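# Load a white part from the tote into the mould

## Task

Pick one white plastic part out of the blue tote and put it into the free nest of the rotary-table mould closest to the arms, with its narrow end pointing down and pushed fully home. The tote must stay upright in its place with the remaining parts still inside. Finish by releasing, so neither arm is in contact with any movable object.

## Robot and tools

Robot: two arms, left_arm and right_arm, each ending in a parallel two-finger gripper with a wrist camera. Calibrated bases in the scene frame: left_arm at (+0.028, +0.316, +0.033) m, right_arm at (-0.025, -0.372, +0.036) m, both turned only slightly about z. A camera stand sits behind the arms. Loose objects may occasionally get nudged by something other than the robot.

Frame: the scene frame has its origin at table-top height midway between the nominal bases; +z is up, +x points out over the table, and left_arm is on the +y side (arm names do not match image sides). Reported gripper positions and orientations use this frame and may be off by a few centimetres, more at long reach. Gripper axes: fingers point along the gripper's +z, and they close along its y. end_effector_position is the point between the finger pads, just under 1 cm behind the tips.

execute_actions(actions, cameras): actions is a list of actions; each action is a table of 1 to 15 rows, each row one 1/30 s control step. A short table repeats its final row up to step 15. Every row has 14 numbers in [-1, 1]: dx, dy, dz, rx, ry, rz, opening for left_arm, then the same seven for right_arm. The six pose numbers are an offset, along the scene axes, from that arm's Hand target as it was when the action began (not from the previous row); rotation is about the Hand target's position. Scale: 1.0 equals 0.6 m or 180 degrees; rx, ry, rz form a single rotation vector. A translation longer than 1.0 may be shortened. Because each action starts from the current Hand target, sending the same offset twice moves twice. Opening is absolute: +1 fully open (about 87 mm gap), +0.5 about 59-75 mm, 0 about 31-49 mm, -0.5 about 8-21 mm, -1 closed. To leave an arm alone send six zeros and repeat its current opening (0 is a real opening command). cameras: list of names, ["all"], or []; by default images come only when actions is empty. An unknown name invalidates the call.

move(target, speed, blend, opening_speed, blocking, cameras): target is one 14-number row, or up to 15 such rows, laid out as above. Every row is an offset from the Hand targets at the start of the move, not from the row before. Grippers follow straight lines and rotate the short way; all paths finish together, capped at 10 s. speed is metres per second, 0.002 to 2.9 (default 0.25), one value or one per target; rotation is capped at twice that in rad/s. blend in metres (one value or one per target) rounds corners; 0 stops at each point. opening_speed (0.2 or more, per second on the -1..+1 scale) ramps the fingers. blocking=false returns after about 0.5 s while motion continues. Paths ignore obstacles and the other arm; avoid routing close past an arm's own base, which can whip the elbow round. Faster moves lag, stray and hit harder; aiming beyond a contact presses harder. The result adds a move: line with the ending (done, off_target, moving, held, fault) and any limits (paced = clipped pose, held = steps withheld).

wait(seconds, cameras): seconds 0 to 3600; lets the scene or a running move go on without new commands. stop(cameras): brakes a running move (braking needs some distance). zoom_image(camera, region): region [x0, y0, x1, y1] in pixels of the latest image from that camera, at most 504 by 504; camera must be one of cam_head_left, cam_head_right, cam_high, cam_low, cam_left_wrist, cam_right_wrist (all 896x504). finished_scene(scene): ends the scene with this scene's number; irreversible, so call it only once the part is seated and both grippers are clear, and make no other call in that reply.

Results: gripper pose, Hand target (last commanded pose after clipping; next offsets count from it), Tool commands, grip_measured (gripper position on the command scale), Joint positions (gripper last, 0 closed to 1 open), joint velocities (a within noise line may be omitted), joint torques (raw, offset, noisy, with wrap at ±28 N m on joints 1-3), motor temperatures, and MOTOR HOT or FAULT lines. Camera calibration parameters are given per camera; wrist camera poses update with the arm.

Behaviour to expect: the controller limits each step's orientation change to 40 degrees from the measured one. Friction and gravity can leave a gripper short, low or tilted, especially far out; small moves may not happen or may drift sideways. Check the pose after each move, re-send the missing offset, and correct tilt. A blocked arm keeps pushing until you command it back past its gripper. To grip, command about 0.04 (up to 0.11 near the ends) below the grip_measured value at first contact; smaller margins grip more gently. Fingers push about 20 N per pad; closing fast can squeeze harder.

Avoid: dropping the part or releasing it while it moves, letting anything fall off the table, tipping or dragging the tote, hard contact with the mould, table or fixtures, arm-to-arm contact (including one gripper closing on the other's fingers), loads on the wrist camera cables, and prolonged stretched or loaded holding, which heats motors (75 °C warns, 90 °C folds and disables that arm, 100 °C drops it).

Each tool is called after "Request:" in YAML: its name, and indented under it one key for each argument.

## Session

Request:
execute_actions:
  actions: []

Scene clock: 0.00 s.
left_arm: end_effector_position=(+0.3122, +0.2435, +0.2621) grip_measured=+1.000 end_effector_quat_wxyz=(+0.541, +0.117, +0.829, +0.081) | right_arm: end_effector_position=(+0.2309, -0.4576, +0.1256) grip_measured=+1.000 end_effector_quat_wxyz=(+0.450, +0.116, +0.879, -0.110)
Joint positions: left_arm=[-0.537 0.881 0.854 -0.45 -0.507 0.043 1] | right_arm=[-0.232 0.823 0.419 -0.208 0.094 -0.044 1]
Joint velocities: within noise
Joint torques (N m): no reading
Motor temperatures (°C): left_arm=[29 31 34 27 27 29 28] | right_arm=[30 36 32 27 27 28 31]
Heat: left arm: 34 °C; right arm: 36 °C.
Hand target: left_arm +0.3126, +0.2432, +0.2664; +0.545, +0.115, +0.827, +0.079 | right_arm +0.2346, -0.4585, +0.1325; +0.459, +0.116, +0.874, -0.111
Tool commands: left_gripper/opening=+1.0 right_gripper/opening=+1.0
camera_calibration:
cam_left_wrist: T_world_to_cam=[[-0.11046, -0.96137, -0.2521, 0.33134], [-0.95249, 0.17484, -0.24938, 0.34196], [0.28383, 0.21258, -0.93502, 0.24326]] pos_world=[0.29327, 0.20704, 0.39626]
cam_right_wrist: T_world_to_cam=[[-0.30874, -0.94554, 0.10314, -0.37837], [-0.94826, 0.29753, -0.11083, 0.39441], [0.0741, -0.13202, -0.98847, 0.19185]] pos_world=[0.24297, -0.44979, 0.27238]

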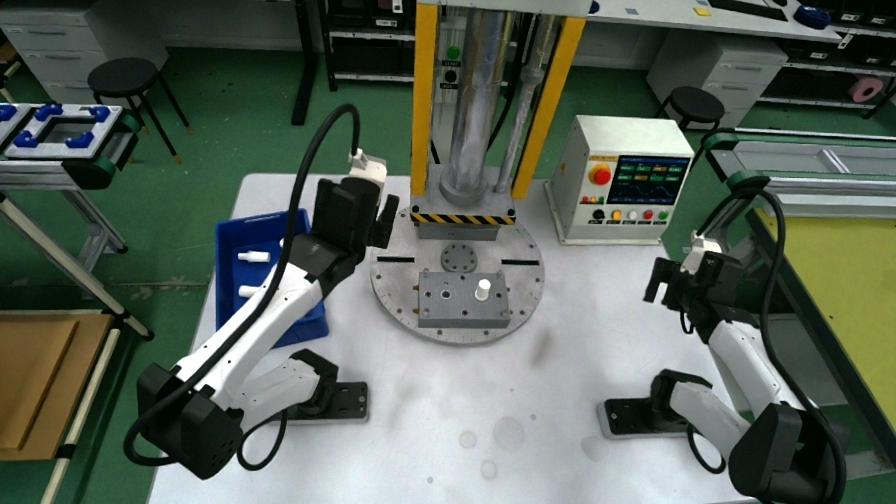

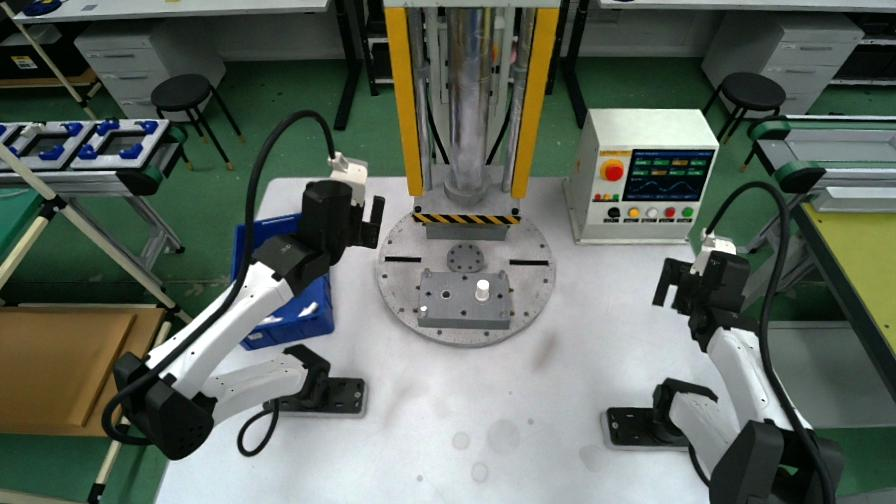

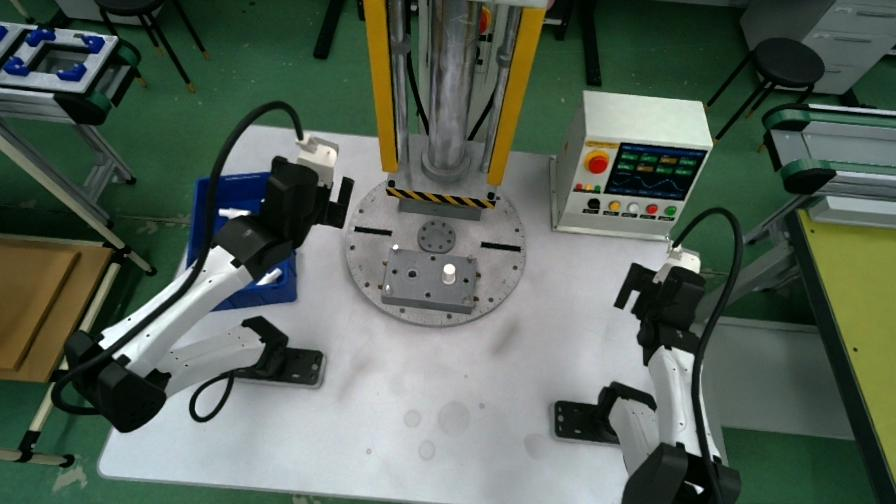

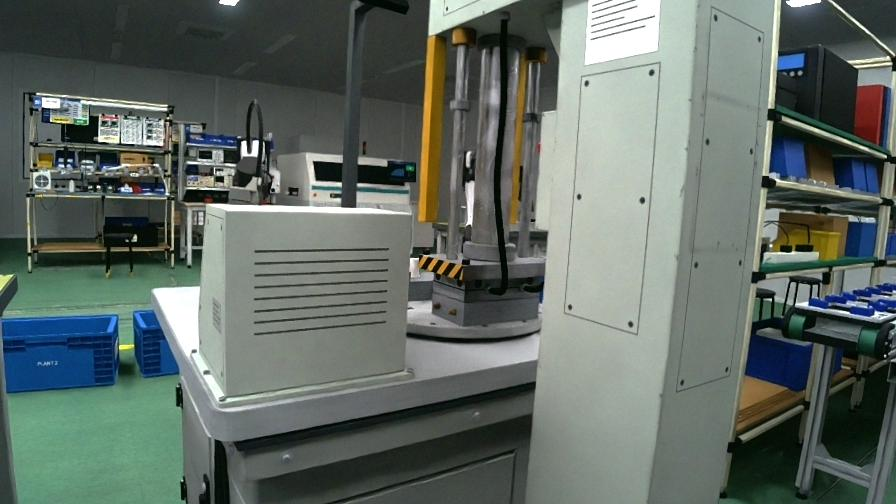

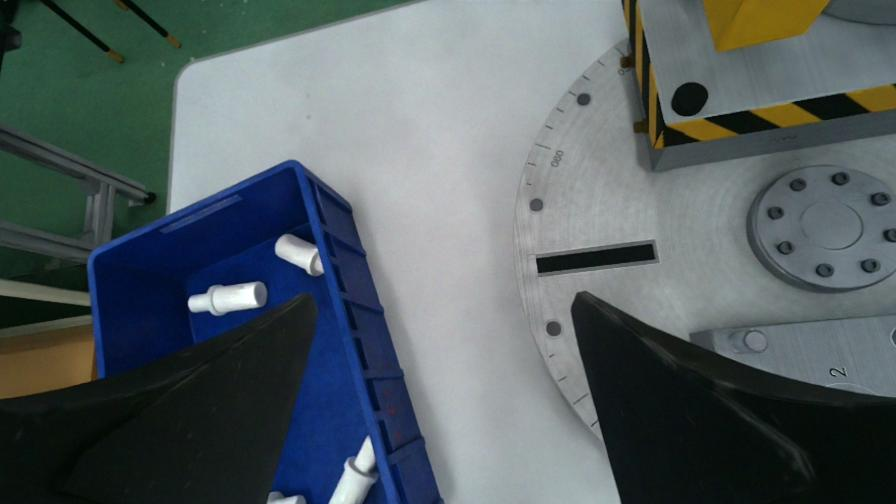

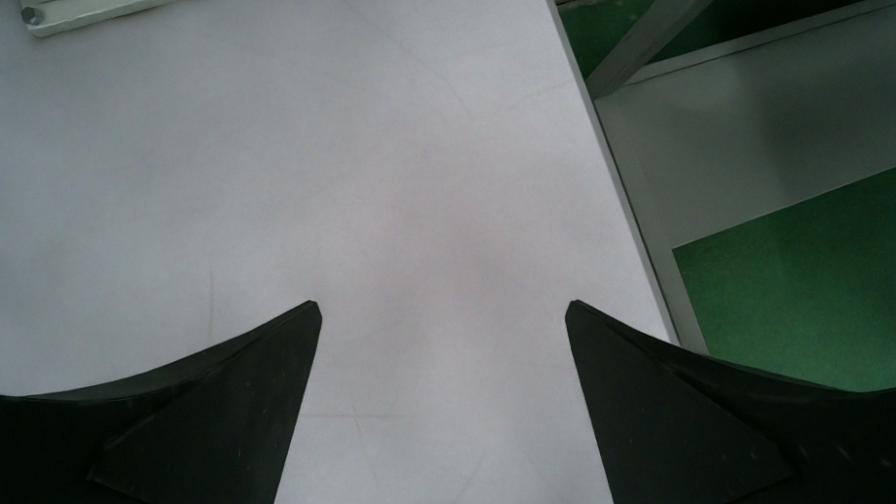

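Request:
move:
  target: [-0.12,0.2,0.15,0,0,0.12,1,0,0,0,0,0,0,1]
  cameras: ["cam_left_wrist","cam_head_left","cam_high","cam_head_right"]

Request:
zoom_image:
  camera: "cam_high"
  region: [340, 170, 540, 330]

Request:
zoom_image:
  camera: "cam_head_right"
  region: [380, 220, 560, 350]

Scene clock: 36.90 s.
left_arm: end_effector_position=(+0.2412, +0.3629, +0.3509) grip_measured=+1.000 end_effector_quat_wxyz=(+0.520, -0.045, +0.834, +0.181) | right_arm: end_effector_position=(+0.2309, -0.4576, +0.1256) grip_measured=+1.000 end_effector_quat_wxyz=(+0.450, +0.116, +0.879, -0.110)
Joint positions: left_arm=[-0.215 0.758 1.224 -0.95 -0.56 0.01 1] | right_arm=[-0.232 0.823 0.419 -0.208 0.094 -0.044 1]
Joint torques (N m): left_arm=[1.36 0.96 9.43 1.64 0.04 0.06] | right_arm=[-0.31 -1.37 8.29 2.12 0.07 0.01]
Motor temperatures (°C): left_arm=[29 31 40 31 27 29 28] | right_arm=[30 36 38 33 27 28 31]
Heat: left arm: 40 °C; right arm: 38 °C.
Hand target: left_arm +0.2406, +0.3633, +0.3565; +0.521, -0.042, +0.833, +0.180 | right_arm +0.2346, -0.4585, +0.1325; +0.459, +0.116, +0.874, -0.111
Off the commanded pose: left_arm 0.006 m, 0 deg | right_arm 0.008 m, 1 deg.
move: done
cam_left_wrist: T_world_to_cam=[[0.25934, -0.93354, -0.24749, 0.35969], [-0.94637, -0.19452, -0.25797, 0.41118], [0.19268, 0.30112, -0.93392, 0.31051]] pos_world=[0.23601, 0.32226, 0.48508]
Images, in order (width x height): cam_head_left 896x504, cam_head_right 896x504, cam_high 896x504, cam_left_wrist 896x504.

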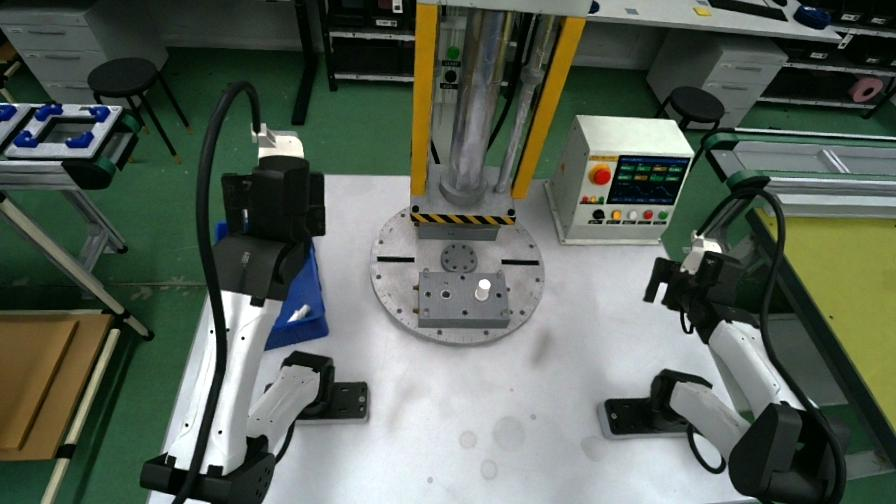

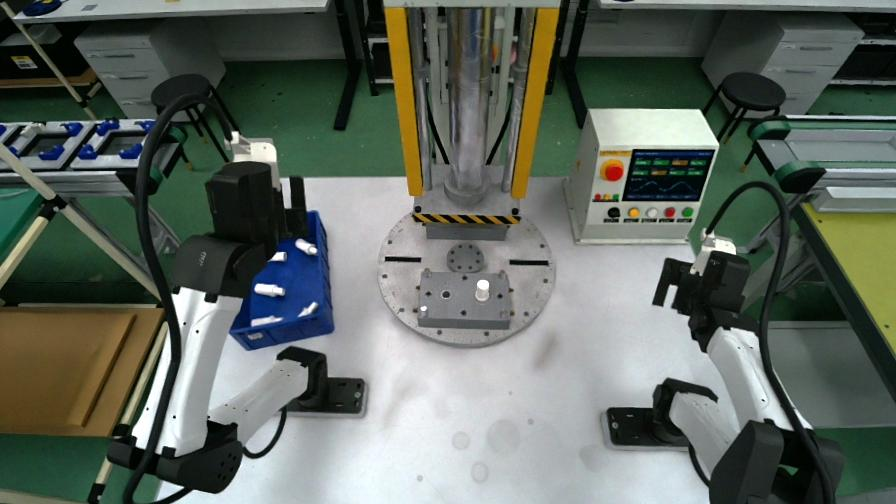

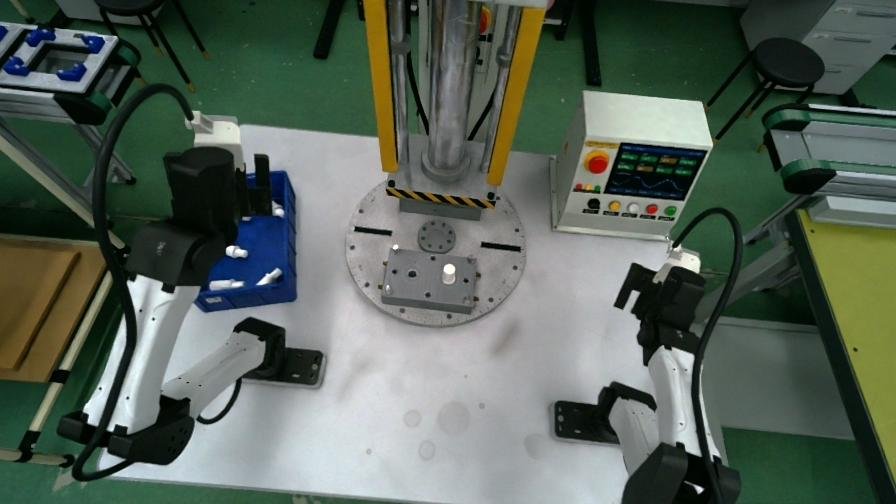

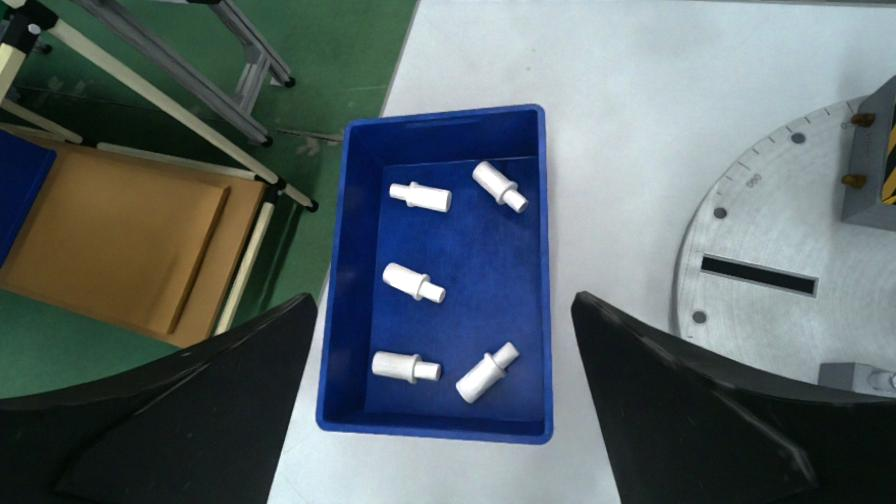

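Scaled by 2.520 from the camera's image (finer frame: 1280x720).

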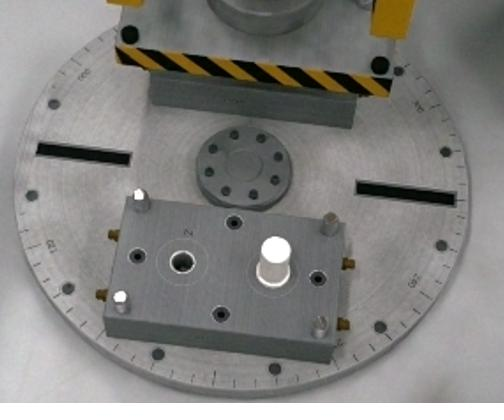

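Scaled by 2.800 from the camera's image (finer frame: 1280x720).

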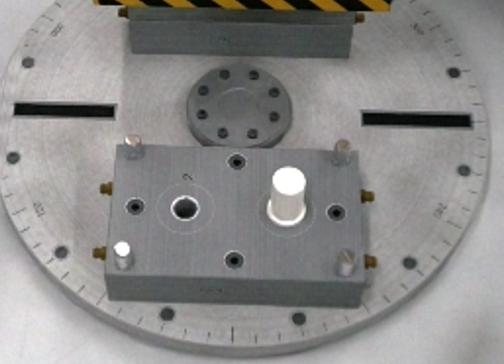

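Request:
move:
  target: [0.0823,0.2495,-0.3608,-0.1906,0.0624,0.3589,1,0,0,0,0,0,0,1]
  cameras: ["cam_left_wrist","cam_head_right"]

Scene clock: 95.67 s.
left_arm: end_effector_position=(+0.2828, +0.5075, +0.1359) grip_measured=+1.000 end_effector_quat_wxyz=(+0.226, -0.593, +0.748, +0.193) | right_arm: end_effector_position=(+0.2309, -0.4576, +0.1256) grip_measured=+1.000 end_effector_quat_wxyz=(+0.450, +0.116, +0.879, -0.110)
Joint positions: left_arm=[0.492 1.482 1.095 -0.779 -0.459 -0.765 1] | right_arm=[-0.232 0.823 0.419 -0.208 0.094 -0.044 1]
Joint torques (N m): left_arm=[1.32 -4.23 10.59 1.08 -0.15 -0.1] | right_arm=[-0.36 -1.21 8.36 2.14 0.08 0]
Heat: left arm: 43 °C; right arm: 42 °C.
Hand target: left_arm +0.2900, +0.5129, +0.1400; +0.234, -0.601, +0.741, +0.189 | right_arm +0.2346, -0.4585, +0.1325; +0.459, +0.116, +0.874, -0.111
Off the commanded pose: left_arm 0.010 m, 2 deg | right_arm 0.008 m, 1 deg.
move: done
cam_left_wrist: T_world_to_cam=[[0.97514, -0.22133, -0.01096, -0.16535], [-0.2099, -0.93836, 0.27462, 0.51996], [-0.07107, -0.26549, -0.96149, 0.42401]] pos_world=[0.30051, 0.56388, 0.26308]
Images, in order (width x height): cam_head_right 896x504, cam_left_wrist 896x504.

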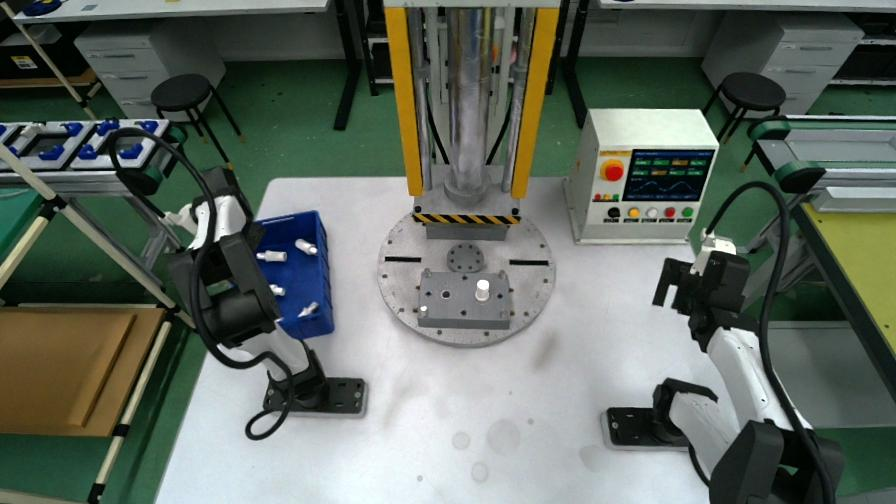

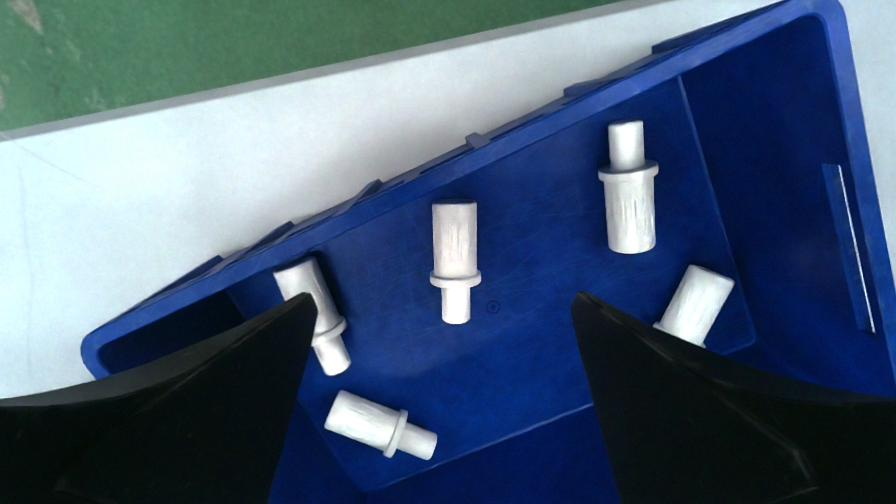

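Request:
move:
  target: [0.0095,-0.0092,-0.185,0,0,0,1,0,0,0,0,0,0,1]
  speed: 0.15
  cameras: ["cam_left_wrist"]

Scene clock: 108.93 s.
left_arm: end_effector_position=(+0.2941, +0.5047, +0.0359) grip_measured=+1.000 end_effector_quat_wxyz=(+0.230, -0.600, +0.743, +0.186) | right_arm: end_effector_position=(+0.2309, -0.4576, +0.1256) grip_measured=+1.000 end_effector_quat_wxyz=(+0.450, +0.116, +0.879, -0.110)
Joint positions: left_arm=[0.472 1.652 0.838 -0.355 -0.458 -0.804 1] | right_arm=[-0.232 0.823 0.419 -0.208 0.094 -0.044 1]
Joint torques (N m): left_arm=[0.76 -4.51 5.83 1.4 -0.28 0.01] | right_arm=[-0.36 -1.26 8.2 2.14 0.09 0.01]
Motor temperatures (°C): left_arm=[29 31 44 33 27 29 28] | right_arm=[30 36 43 37 27 28 31]
Heat: left arm: 44 °C; right arm: 43 °C.
Hand target: left_arm +0.2958, +0.5073, +0.0290; +0.234, -0.601, +0.741, +0.189 | right_arm +0.2346, -0.4585, +0.1325; +0.459, +0.116, +0.874, -0.111
Off the commanded pose: left_arm 0.008 m, 1 deg | right_arm 0.008 m, 1 deg.
move: done
cam_left_wrist: T_world_to_cam=[[0.97768, -0.20989, 0.00987, -0.18537], [-0.20436, -0.93888, 0.27703, 0.5457], [-0.04887, -0.27287, -0.96081, 0.32507]] pos_world=[0.30864, 0.56214, 0.16298]

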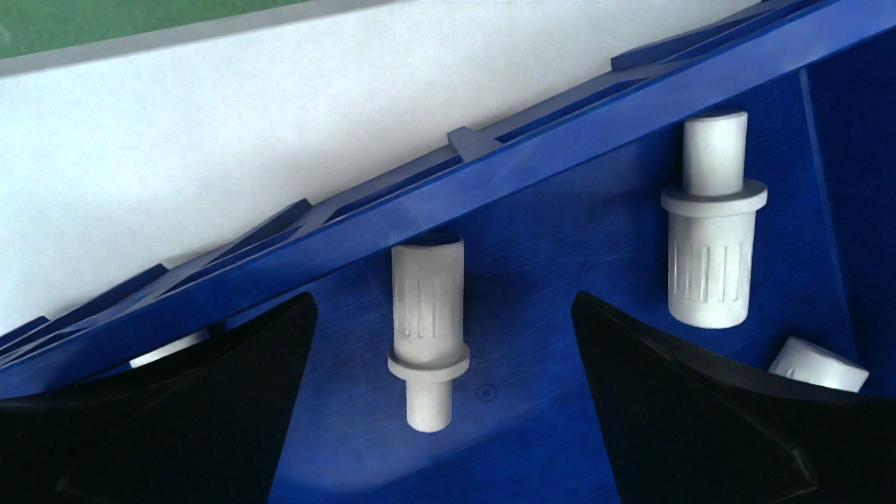

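Request:
move:
  target: [-0.005,-0.001,-0.024,0,0,0,1,0,0,0,0,0,0,1]
  speed: 0.1
  cameras: ["cam_left_wrist"]

Scene clock: 115.57 s.
left_arm: end_effector_position=(+0.2958, +0.5052, +0.0241) grip_measured=+1.000 end_effector_quat_wxyz=(+0.239, -0.601, +0.741, +0.183) | right_arm: end_effector_position=(+0.2309, -0.4576, +0.1256) grip_measured=+1.000 end_effector_quat_wxyz=(+0.450, +0.116, +0.879, -0.110)
Joint positions: left_arm=[0.471 1.674 0.8 -0.275 -0.458 -0.804 1] | right_arm=[-0.232 0.823 0.419 -0.208 0.094 -0.044 1]
Joint torques (N m): left_arm=[1.03 -4.26 5.48 1.34 -0.26 0.04] | right_arm=[-0.39 -1.4 8.23 2.13 0.1 0.01]
Heat: left arm: 43 °C; right arm: 43 °C.
Hand target: left_arm +0.2928, +0.5067, +0.0146; +0.234, -0.601, +0.741, +0.189 | right_arm +0.2346, -0.4585, +0.1325; +0.459, +0.116, +0.874, -0.111
Off the commanded pose: left_arm 0.010 m, 1 deg | right_arm 0.008 m, 1 deg.
move: done
cam_left_wrist: T_world_to_cam=[[0.97728, -0.21047, 0.02502, -0.18672], [-0.20947, -0.94107, 0.26553, 0.55278], [-0.03234, -0.26474, -0.96378, 0.30514]] pos_world=[0.30814, 0.56169, 0.15198]

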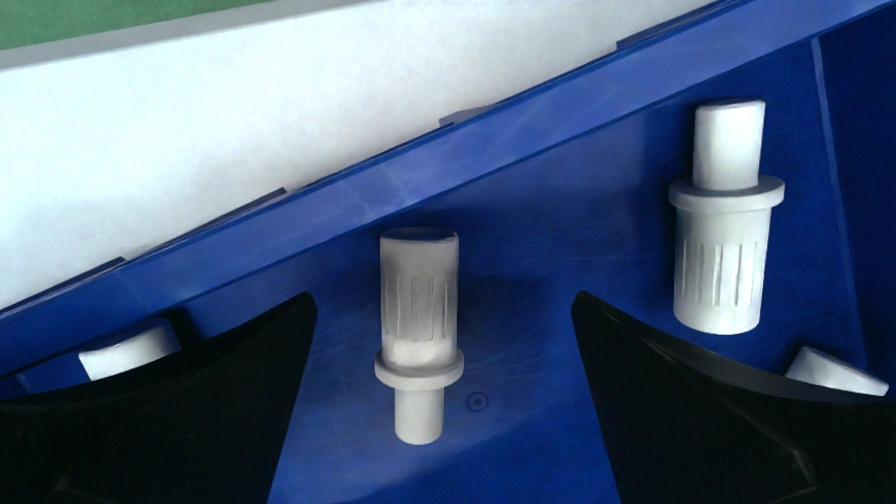

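Request:
move:
  target:
    - [-0.015,0,-0.002,0,0,0,1,0,0,0,0,0,0,1]
    - [-0.015,0,-0.002,0,0,0,-0.75,0,0,0,0,0,0,1]
  speed: 0.1
  opening_speed: 1.2
  cameras: ["cam_left_wrist"]

Scene clock: 122.27 s.
left_arm: end_effector_position=(+0.2834, +0.5081, +0.0171) grip_measured=-0.187 end_effector_quat_wxyz=(+0.231, -0.597, +0.743, +0.197) | right_arm: end_effector_position=(+0.2309, -0.4576, +0.1256) grip_measured=+1.000 end_effector_quat_wxyz=(+0.450, +0.116, +0.879, -0.110)
Joint positions: left_arm=[0.486 1.675 0.766 -0.252 -0.474 -0.78 0.406] | right_arm=[-0.232 0.823 0.419 -0.208 0.094 -0.044 1]
Joint torques (N m): left_arm=[1.06 -5.89 5.16 1.26 -0.03 -0.04] | right_arm=[-0.35 -1.32 8.25 2.12 0.07 0.02]
Heat: left arm: 42 °C; right arm: 43 °C.
Hand target: left_arm +0.2838, +0.5067, +0.0134; +0.234, -0.601, +0.741, +0.189 | right_arm +0.2346, -0.4585, +0.1325; +0.459, +0.116, +0.874, -0.111
Off the commanded pose: left_arm 0.004 m, 1 deg | right_arm 0.008 m, 1 deg.
move: done
cam_left_wrist: T_world_to_cam=[[0.97787, -0.20906, -0.00735, -0.17415], [-0.19995, -0.94442, 0.26096, 0.55377], [-0.0615, -0.25372, -0.96532, 0.30141]] pos_world=[0.29956, 0.56306, 0.14517]

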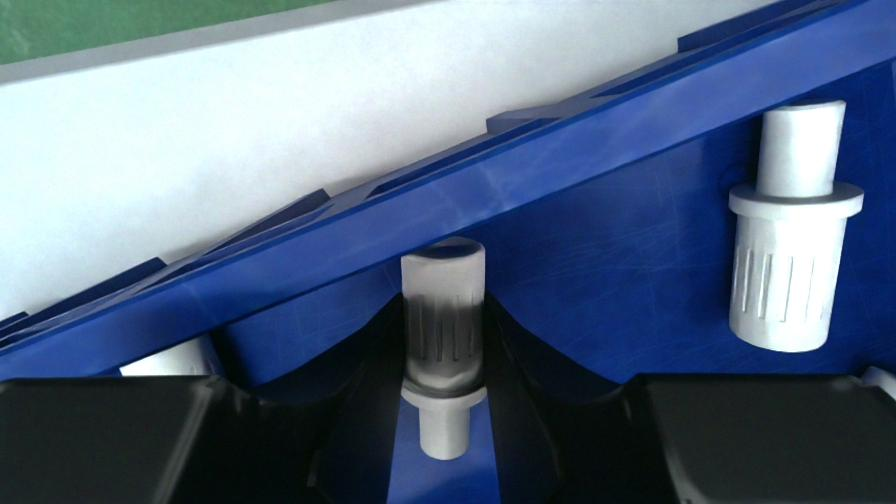

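Request:
move:
  target:
    - [0,0,0.08,0,0,0,-0.75,0,0,0,0,0,0,1]
    - [0.05,-0.0783,0.0833,0,0,-0.322,-0.75,0,0,0,0,0,0,1]
    - [0.05,-0.0783,0.006,0,0,-0.322,-0.75,0,0,0,0,0,0,1]
  speed: [0.15,0.25,0.12]
  blend: [0.02,0.01,0]
  cameras: ["cam_left_wrist"]

Scene clock: 136.87 s.
left_arm: end_effector_position=(+0.3130, +0.4583, +0.0212) grip_measured=-0.187 end_effector_quat_wxyz=(+0.292, -0.170, +0.940, +0.054) | right_arm: end_effector_position=(+0.2309, -0.4576, +0.1256) grip_measured=+1.000 end_effector_quat_wxyz=(+0.450, +0.116, +0.879, -0.110)
Joint positions: left_arm=[0.499 1.559 0.634 -0.046 0.071 0.108 0.406] | right_arm=[-0.232 0.823 0.419 -0.208 0.094 -0.044 1]
Joint torques (N m): left_arm=[1.37 -4.21 6.02 1.63 0.29 0.11] | right_arm=[-0.34 -1.39 8.23 2.11 0.07 0.01]
Heat: left arm: 40 °C; right arm: 44 °C.
Hand target: left_arm +0.3137, +0.4598, +0.0170; +0.296, -0.166, +0.939, +0.052 | right_arm +0.2346, -0.4585, +0.1325; +0.459, +0.116, +0.874, -0.111
Off the commanded pose: left_arm 0.005 m, 1 deg | right_arm 0.008 m, 1 deg.
move: done
cam_left_wrist: T_world_to_cam=[[0.35127, -0.93625, 0.00745, 0.31562], [-0.90127, -0.33597, 0.27355, 0.45204], [-0.25361, -0.1028, -0.96183, 0.28538]] pos_world=[0.36892, 0.4767, 0.14848]

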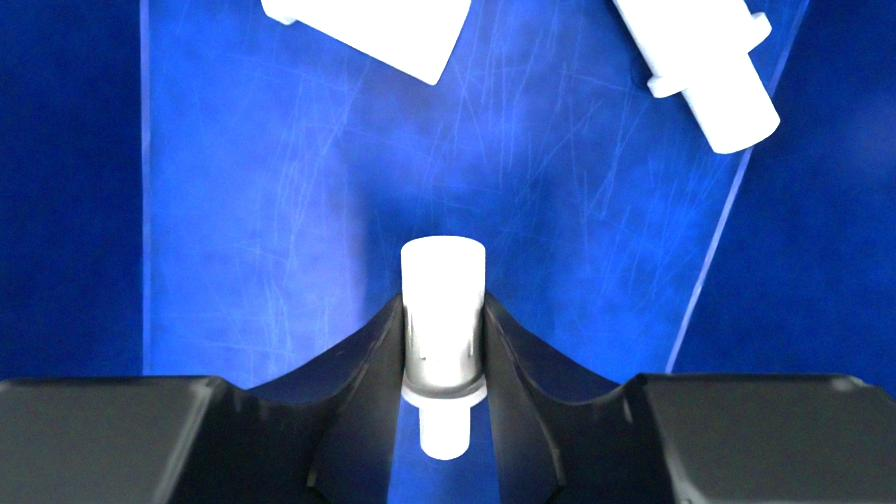

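Request:
move:
  target:
    - [0,0,0.04,0,0,0,-0.75,0,0,0,0,0,0,1]
    - [-0.068,-0.02,0.04,0,0,0,-0.75,0,0,0,0,0,0,1]
    - [-0.068,-0.02,-0.01,0,0,0,-0.75,0,0,0,0,0,0,1]
    - [-0.068,-0.02,-0.01,0,0,0,0.1,0,0,0,0,0,0,1]
    - [-0.068,-0.02,0.12,0,0,0,0.5,0,0,0,0,0,0,1]
    - [-0.03,0.0,0.16,-0.065,0.1786,0,0.5,0,0,0,0,0,0,1]
  speed: [0.15,0.2,0.08,0.1,0.15,0.25]
  blend: [0.01,0.01,0,0,0.02,0]
  opening_speed: 1
  cameras: ["cam_left_wrist","cam_head_right"]

Scene clock: 163.57 s.
left_arm: end_effector_position=(+0.2920, +0.4583, +0.1129) grip_measured=+0.500 end_effector_quat_wxyz=(+0.011, -0.174, +0.985, -0.004) | right_arm: end_effector_position=(+0.2309, -0.4576, +0.1256) grip_measured=+1.000 end_effector_quat_wxyz=(+0.450, +0.116, +0.879, -0.110)
Joint positions: left_arm=[0.496 1.829 1.437 -1.16 0.015 0.132 0.75] | right_arm=[-0.232 0.823 0.419 -0.208 0.094 -0.044 1]
Joint torques (N m): left_arm=[0.08 -6.2 9.76 0.27 -0.02 -0.05] | right_arm=[-0.38 -1.33 8.18 2.13 0.09 0.03]
Heat: left arm: 40 °C; right arm: 45 °C.
Hand target: left_arm +0.2958, +0.4598, +0.1131; +0.006, -0.174, +0.985, +0.001 | right_arm +0.2346, -0.4585, +0.1325; +0.459, +0.116, +0.874, -0.111
Off the commanded pose: left_arm 0.004 m, 1 deg | right_arm 0.008 m, 1 deg.
move: done; blend cut to 0 m at target 5; target 5's new opening was sent with left_arm's hand 0.017 m and 2 deg from that target
cam_left_wrist: T_world_to_cam=[[0.34927, -0.93681, 0.01997, 0.32174], [-0.61682, -0.21383, 0.7575, 0.21439], [-0.70537, -0.27689, -0.65253, 0.54503]] pos_world=[0.40431, 0.49817, 0.18682]
Images, in order (width x height): cam_head_right 896x504, cam_left_wrist 896x504.

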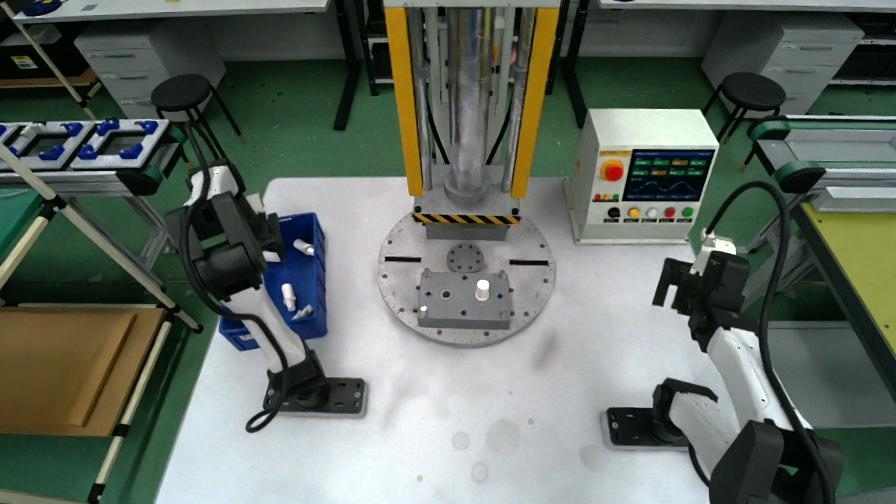

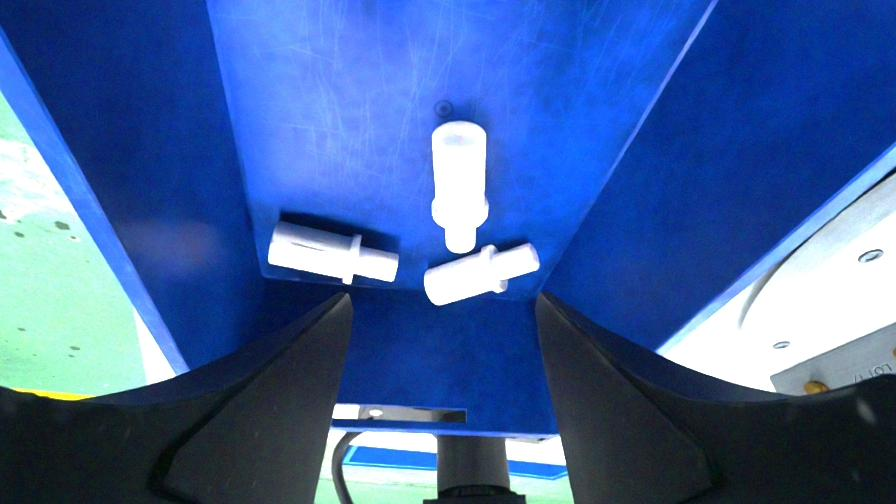

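Request:
move:
  target:
    - [-0.015,-0.0267,-0.15,0,0,0,0.5,0,0,0,0,0,0,1]
    - [-0.015,-0.0267,-0.15,0,0,0,-0.75,0,0,0,0,0,0,1]
  speed: 0.15
  opening_speed: 1
  cameras: ["cam_left_wrist"]

Scene clock: 178.53 s.
left_arm: end_effector_position=(+0.2883, +0.4445, +0.0316) grip_measured=-0.264 end_effector_quat_wxyz=(+0.015, -0.175, +0.984, -0.003) | right_arm: end_effector_position=(+0.2309, -0.4576, +0.1256) grip_measured=+1.000 end_effector_quat_wxyz=(+0.450, +0.116, +0.879, -0.110)
Joint positions: left_arm=[0.464 1.883 1.168 -0.83 0.014 0.099 0.368] | right_arm=[-0.232 0.823 0.419 -0.208 0.094 -0.044 1]
Joint torques (N m): left_arm=[0.1 -6.04 5.64 0.57 -0.01 -0.02] | right_arm=[-0.32 -1.28 8.2 2.14 0.09 0.02]
Heat: left arm: 42 °C; right arm: 45 °C.
Hand target: left_arm +0.2868, +0.4437, +0.0230; +0.006, -0.174, +0.985, +0.001 | right_arm +0.2346, -0.4585, +0.1325; +0.459, +0.116, +0.874, -0.111
Off the commanded pose: left_arm 0.009 m, 1 deg | right_arm 0.008 m, 1 deg.
move: done
cam_left_wrist: T_world_to_cam=[[0.35096, -0.93619, 0.01951, 0.31099], [-0.62134, -0.21724, 0.75282, 0.2737], [-0.70054, -0.27633, -0.65794, 0.48409]] pos_world=[0.40004, 0.48438, 0.10639]

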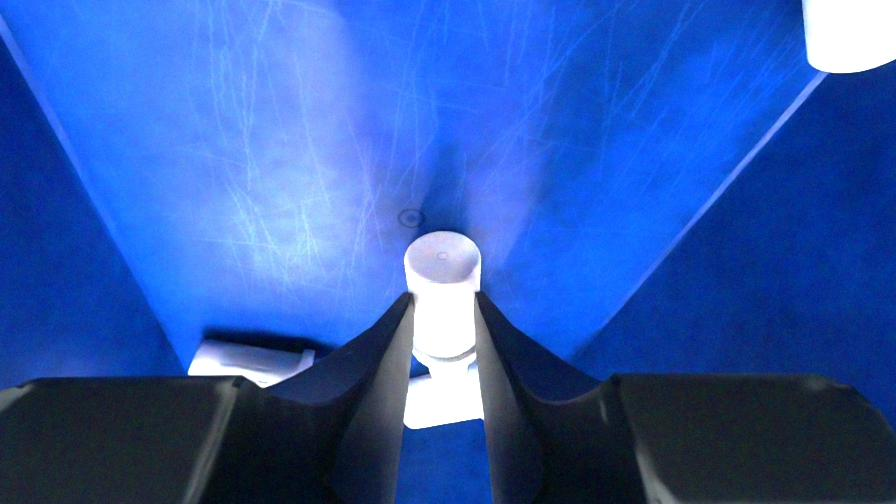

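Request:
move:
  target:
    - [0,0,0,0,0,0,0.2,0,0,0,0,0,0,1]
    - [-0.004,-0.001,-0.032,0,0,0,0.2,0,0,0,0,0,0,1]
    - [-0.004,-0.001,-0.032,0,0,0,-0.75,0,0,0,0,0,0,1]
  speed: 0.1
  opening_speed: 1
  cameras: ["cam_left_wrist"]

Scene clock: 189.20 s.
left_arm: end_effector_position=(+0.2816, +0.4452, +0.0131) grip_measured=-0.186 end_effector_quat_wxyz=(+0.005, -0.176, +0.984, +0.004) | right_arm: end_effector_position=(+0.2309, -0.4576, +0.1256) grip_measured=+1.000 end_effector_quat_wxyz=(+0.450, +0.116, +0.879, -0.110)
Joint positions: left_arm=[0.464 1.912 1.122 -0.769 -0.005 0.099 0.407] | right_arm=[-0.232 0.823 0.419 -0.208 0.094 -0.044 1]
Joint torques (N m): left_arm=[0.24 -6.08 5.41 0.7 0.17 -0.01] | right_arm=[-0.35 -1.31 8.17 2.12 0.08 0.01]
Heat: left arm: 41 °C; right arm: 45 °C.
Hand target: left_arm +0.2844, +0.4432, +0.0038; +0.007, -0.174, +0.985, +0.001 | right_arm +0.2346, -0.4585, +0.1325; +0.459, +0.116, +0.874, -0.111
Off the commanded pose: left_arm 0.010 m, 0 deg | right_arm 0.008 m, 1 deg.
move: done
cam_left_wrist: T_world_to_cam=[[0.35225, -0.9359, 0.00122, 0.31405], [-0.60441, -0.2265, 0.7638, 0.28276], [-0.71456, -0.26979, -0.64546, 0.46835]] pos_world=[0.39494, 0.48432, 0.08595]

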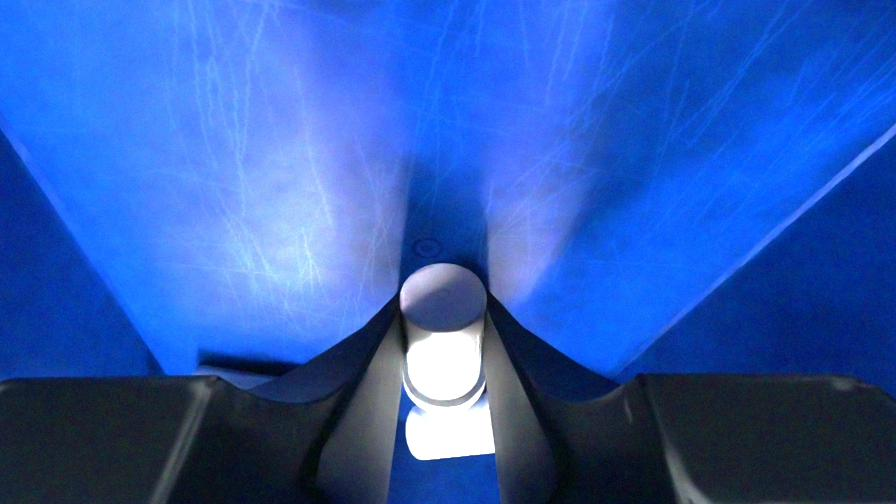

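Request:
move:
  target:
    - [0,0,0.3,0,0,0,-0.75,0,0,0,0,0,0,1]
    - [-0.0573,-0.572,0.383,-0.2992,-0.4698,-0.4483,-0.75,0,0,0,0,0,0,1]
  speed: [0.2,0.35]
  blend: [0.03,0]
  cameras: ["cam_left_wrist","cam_head_right","cam_head_left","cam_high"]

Request:
zoom_image:
  camera: "cam_head_right"
  region: [360, 170, 560, 330]

Scene clock: 225.63 s.
left_arm: end_effector_position=(+0.2478, +0.1008, +0.2370) grip_measured=-0.186 end_effector_quat_wxyz=(+0.516, +0.481, +0.522, -0.480) | right_arm: end_effector_position=(+0.2309, -0.4576, +0.1256) grip_measured=+1.000 end_effector_quat_wxyz=(+0.450, +0.116, +0.879, -0.110)
Joint positions: left_arm=[-0.181 1.128 0.467 0.636 1.3 0.019 0.407] | right_arm=[-0.232 0.823 0.419 -0.208 0.094 -0.044 1]
Joint torques (N m): left_arm=[0.4 -1.85 6.84 1.61 -0.03 0.03] | right_arm=[-0.29 -1.32 8.25 2.15 0.08 0]
Heat: left arm: 40 °C; right arm: 46 °C.
Hand target: left_arm +0.2500, +0.1000, +0.2336; +0.521, +0.478, +0.522, -0.478 | right_arm +0.2346, -0.4585, +0.1325; +0.459, +0.116, +0.874, -0.111
Off the commanded pose: left_arm 0.004 m, 1 deg | right_arm 0.008 m, 1 deg.
move: done
cam_left_wrist: T_world_to_cam=[[-0.99756, -0.06888, 0.01159, 0.24803], [-0.0607, 0.77283, -0.63171, 0.10857], [0.03456, -0.63087, -0.77512, 0.3773]] pos_world=[0.24097, 0.17121, 0.35816]
Images, in order (width x height): cam_head_left 896x504, cam_head_right 896x504, cam_high 896x504, cam_left_wrist 896x504.

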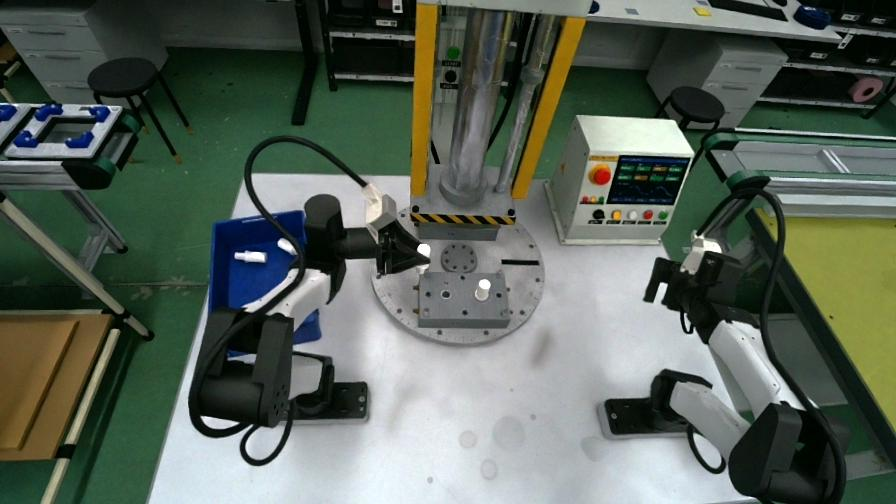

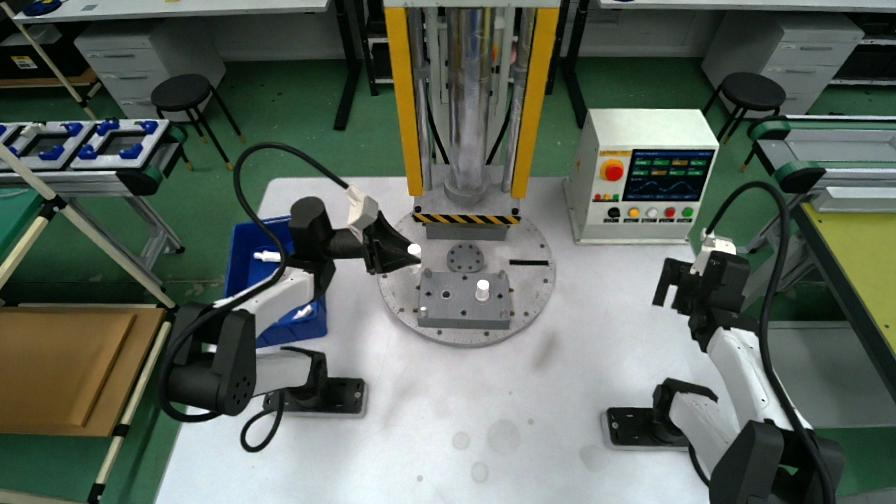

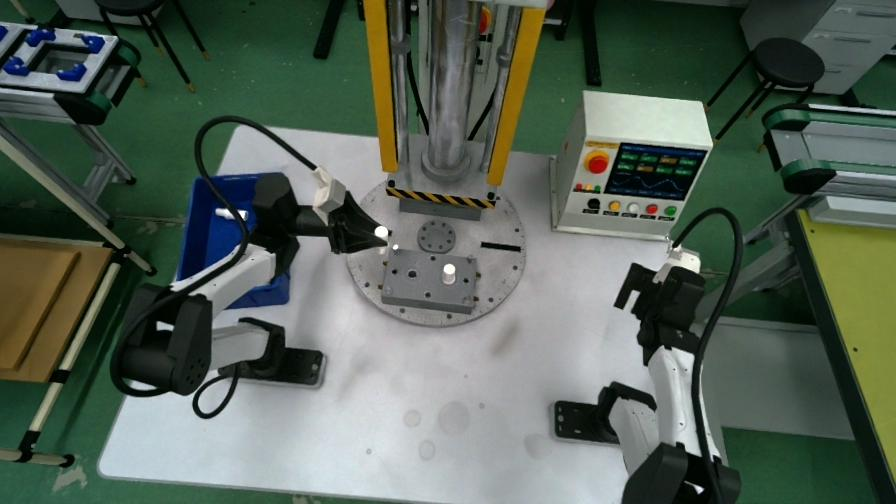

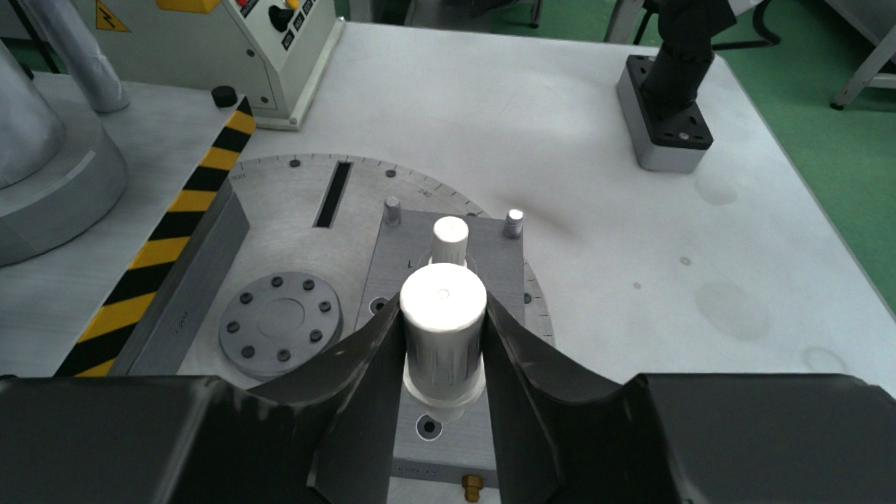

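Scaled by 2.520 from the camera's image (finer frame: 1280x720).

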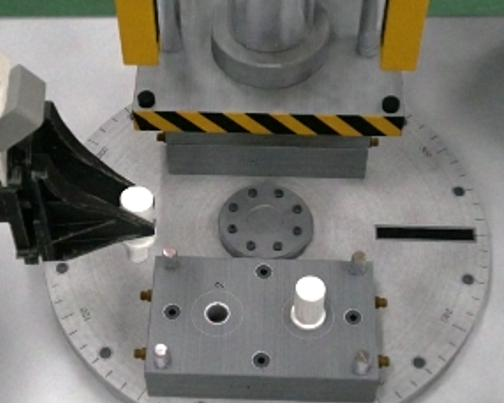

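Request:
zoom_image:
  camera: "cam_head_left"
  region: [390, 220, 490, 320]

Request:
zoom_image:
  camera: "cam_head_right"
  region: [390, 220, 490, 320]

Scaled by 5.040 from the camera's image (finer frame: 1280x720).

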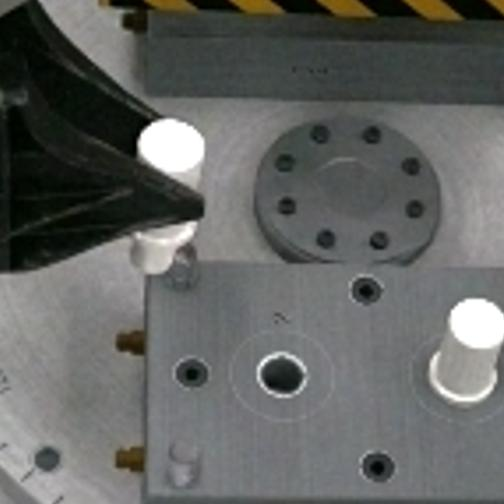

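Scaled by 5.040 from the camera's image (finer frame: 1280x720).

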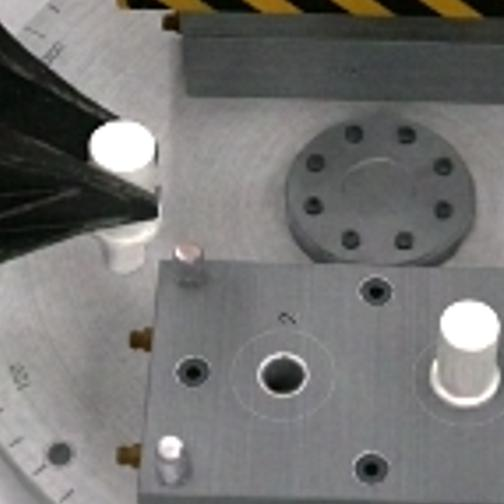

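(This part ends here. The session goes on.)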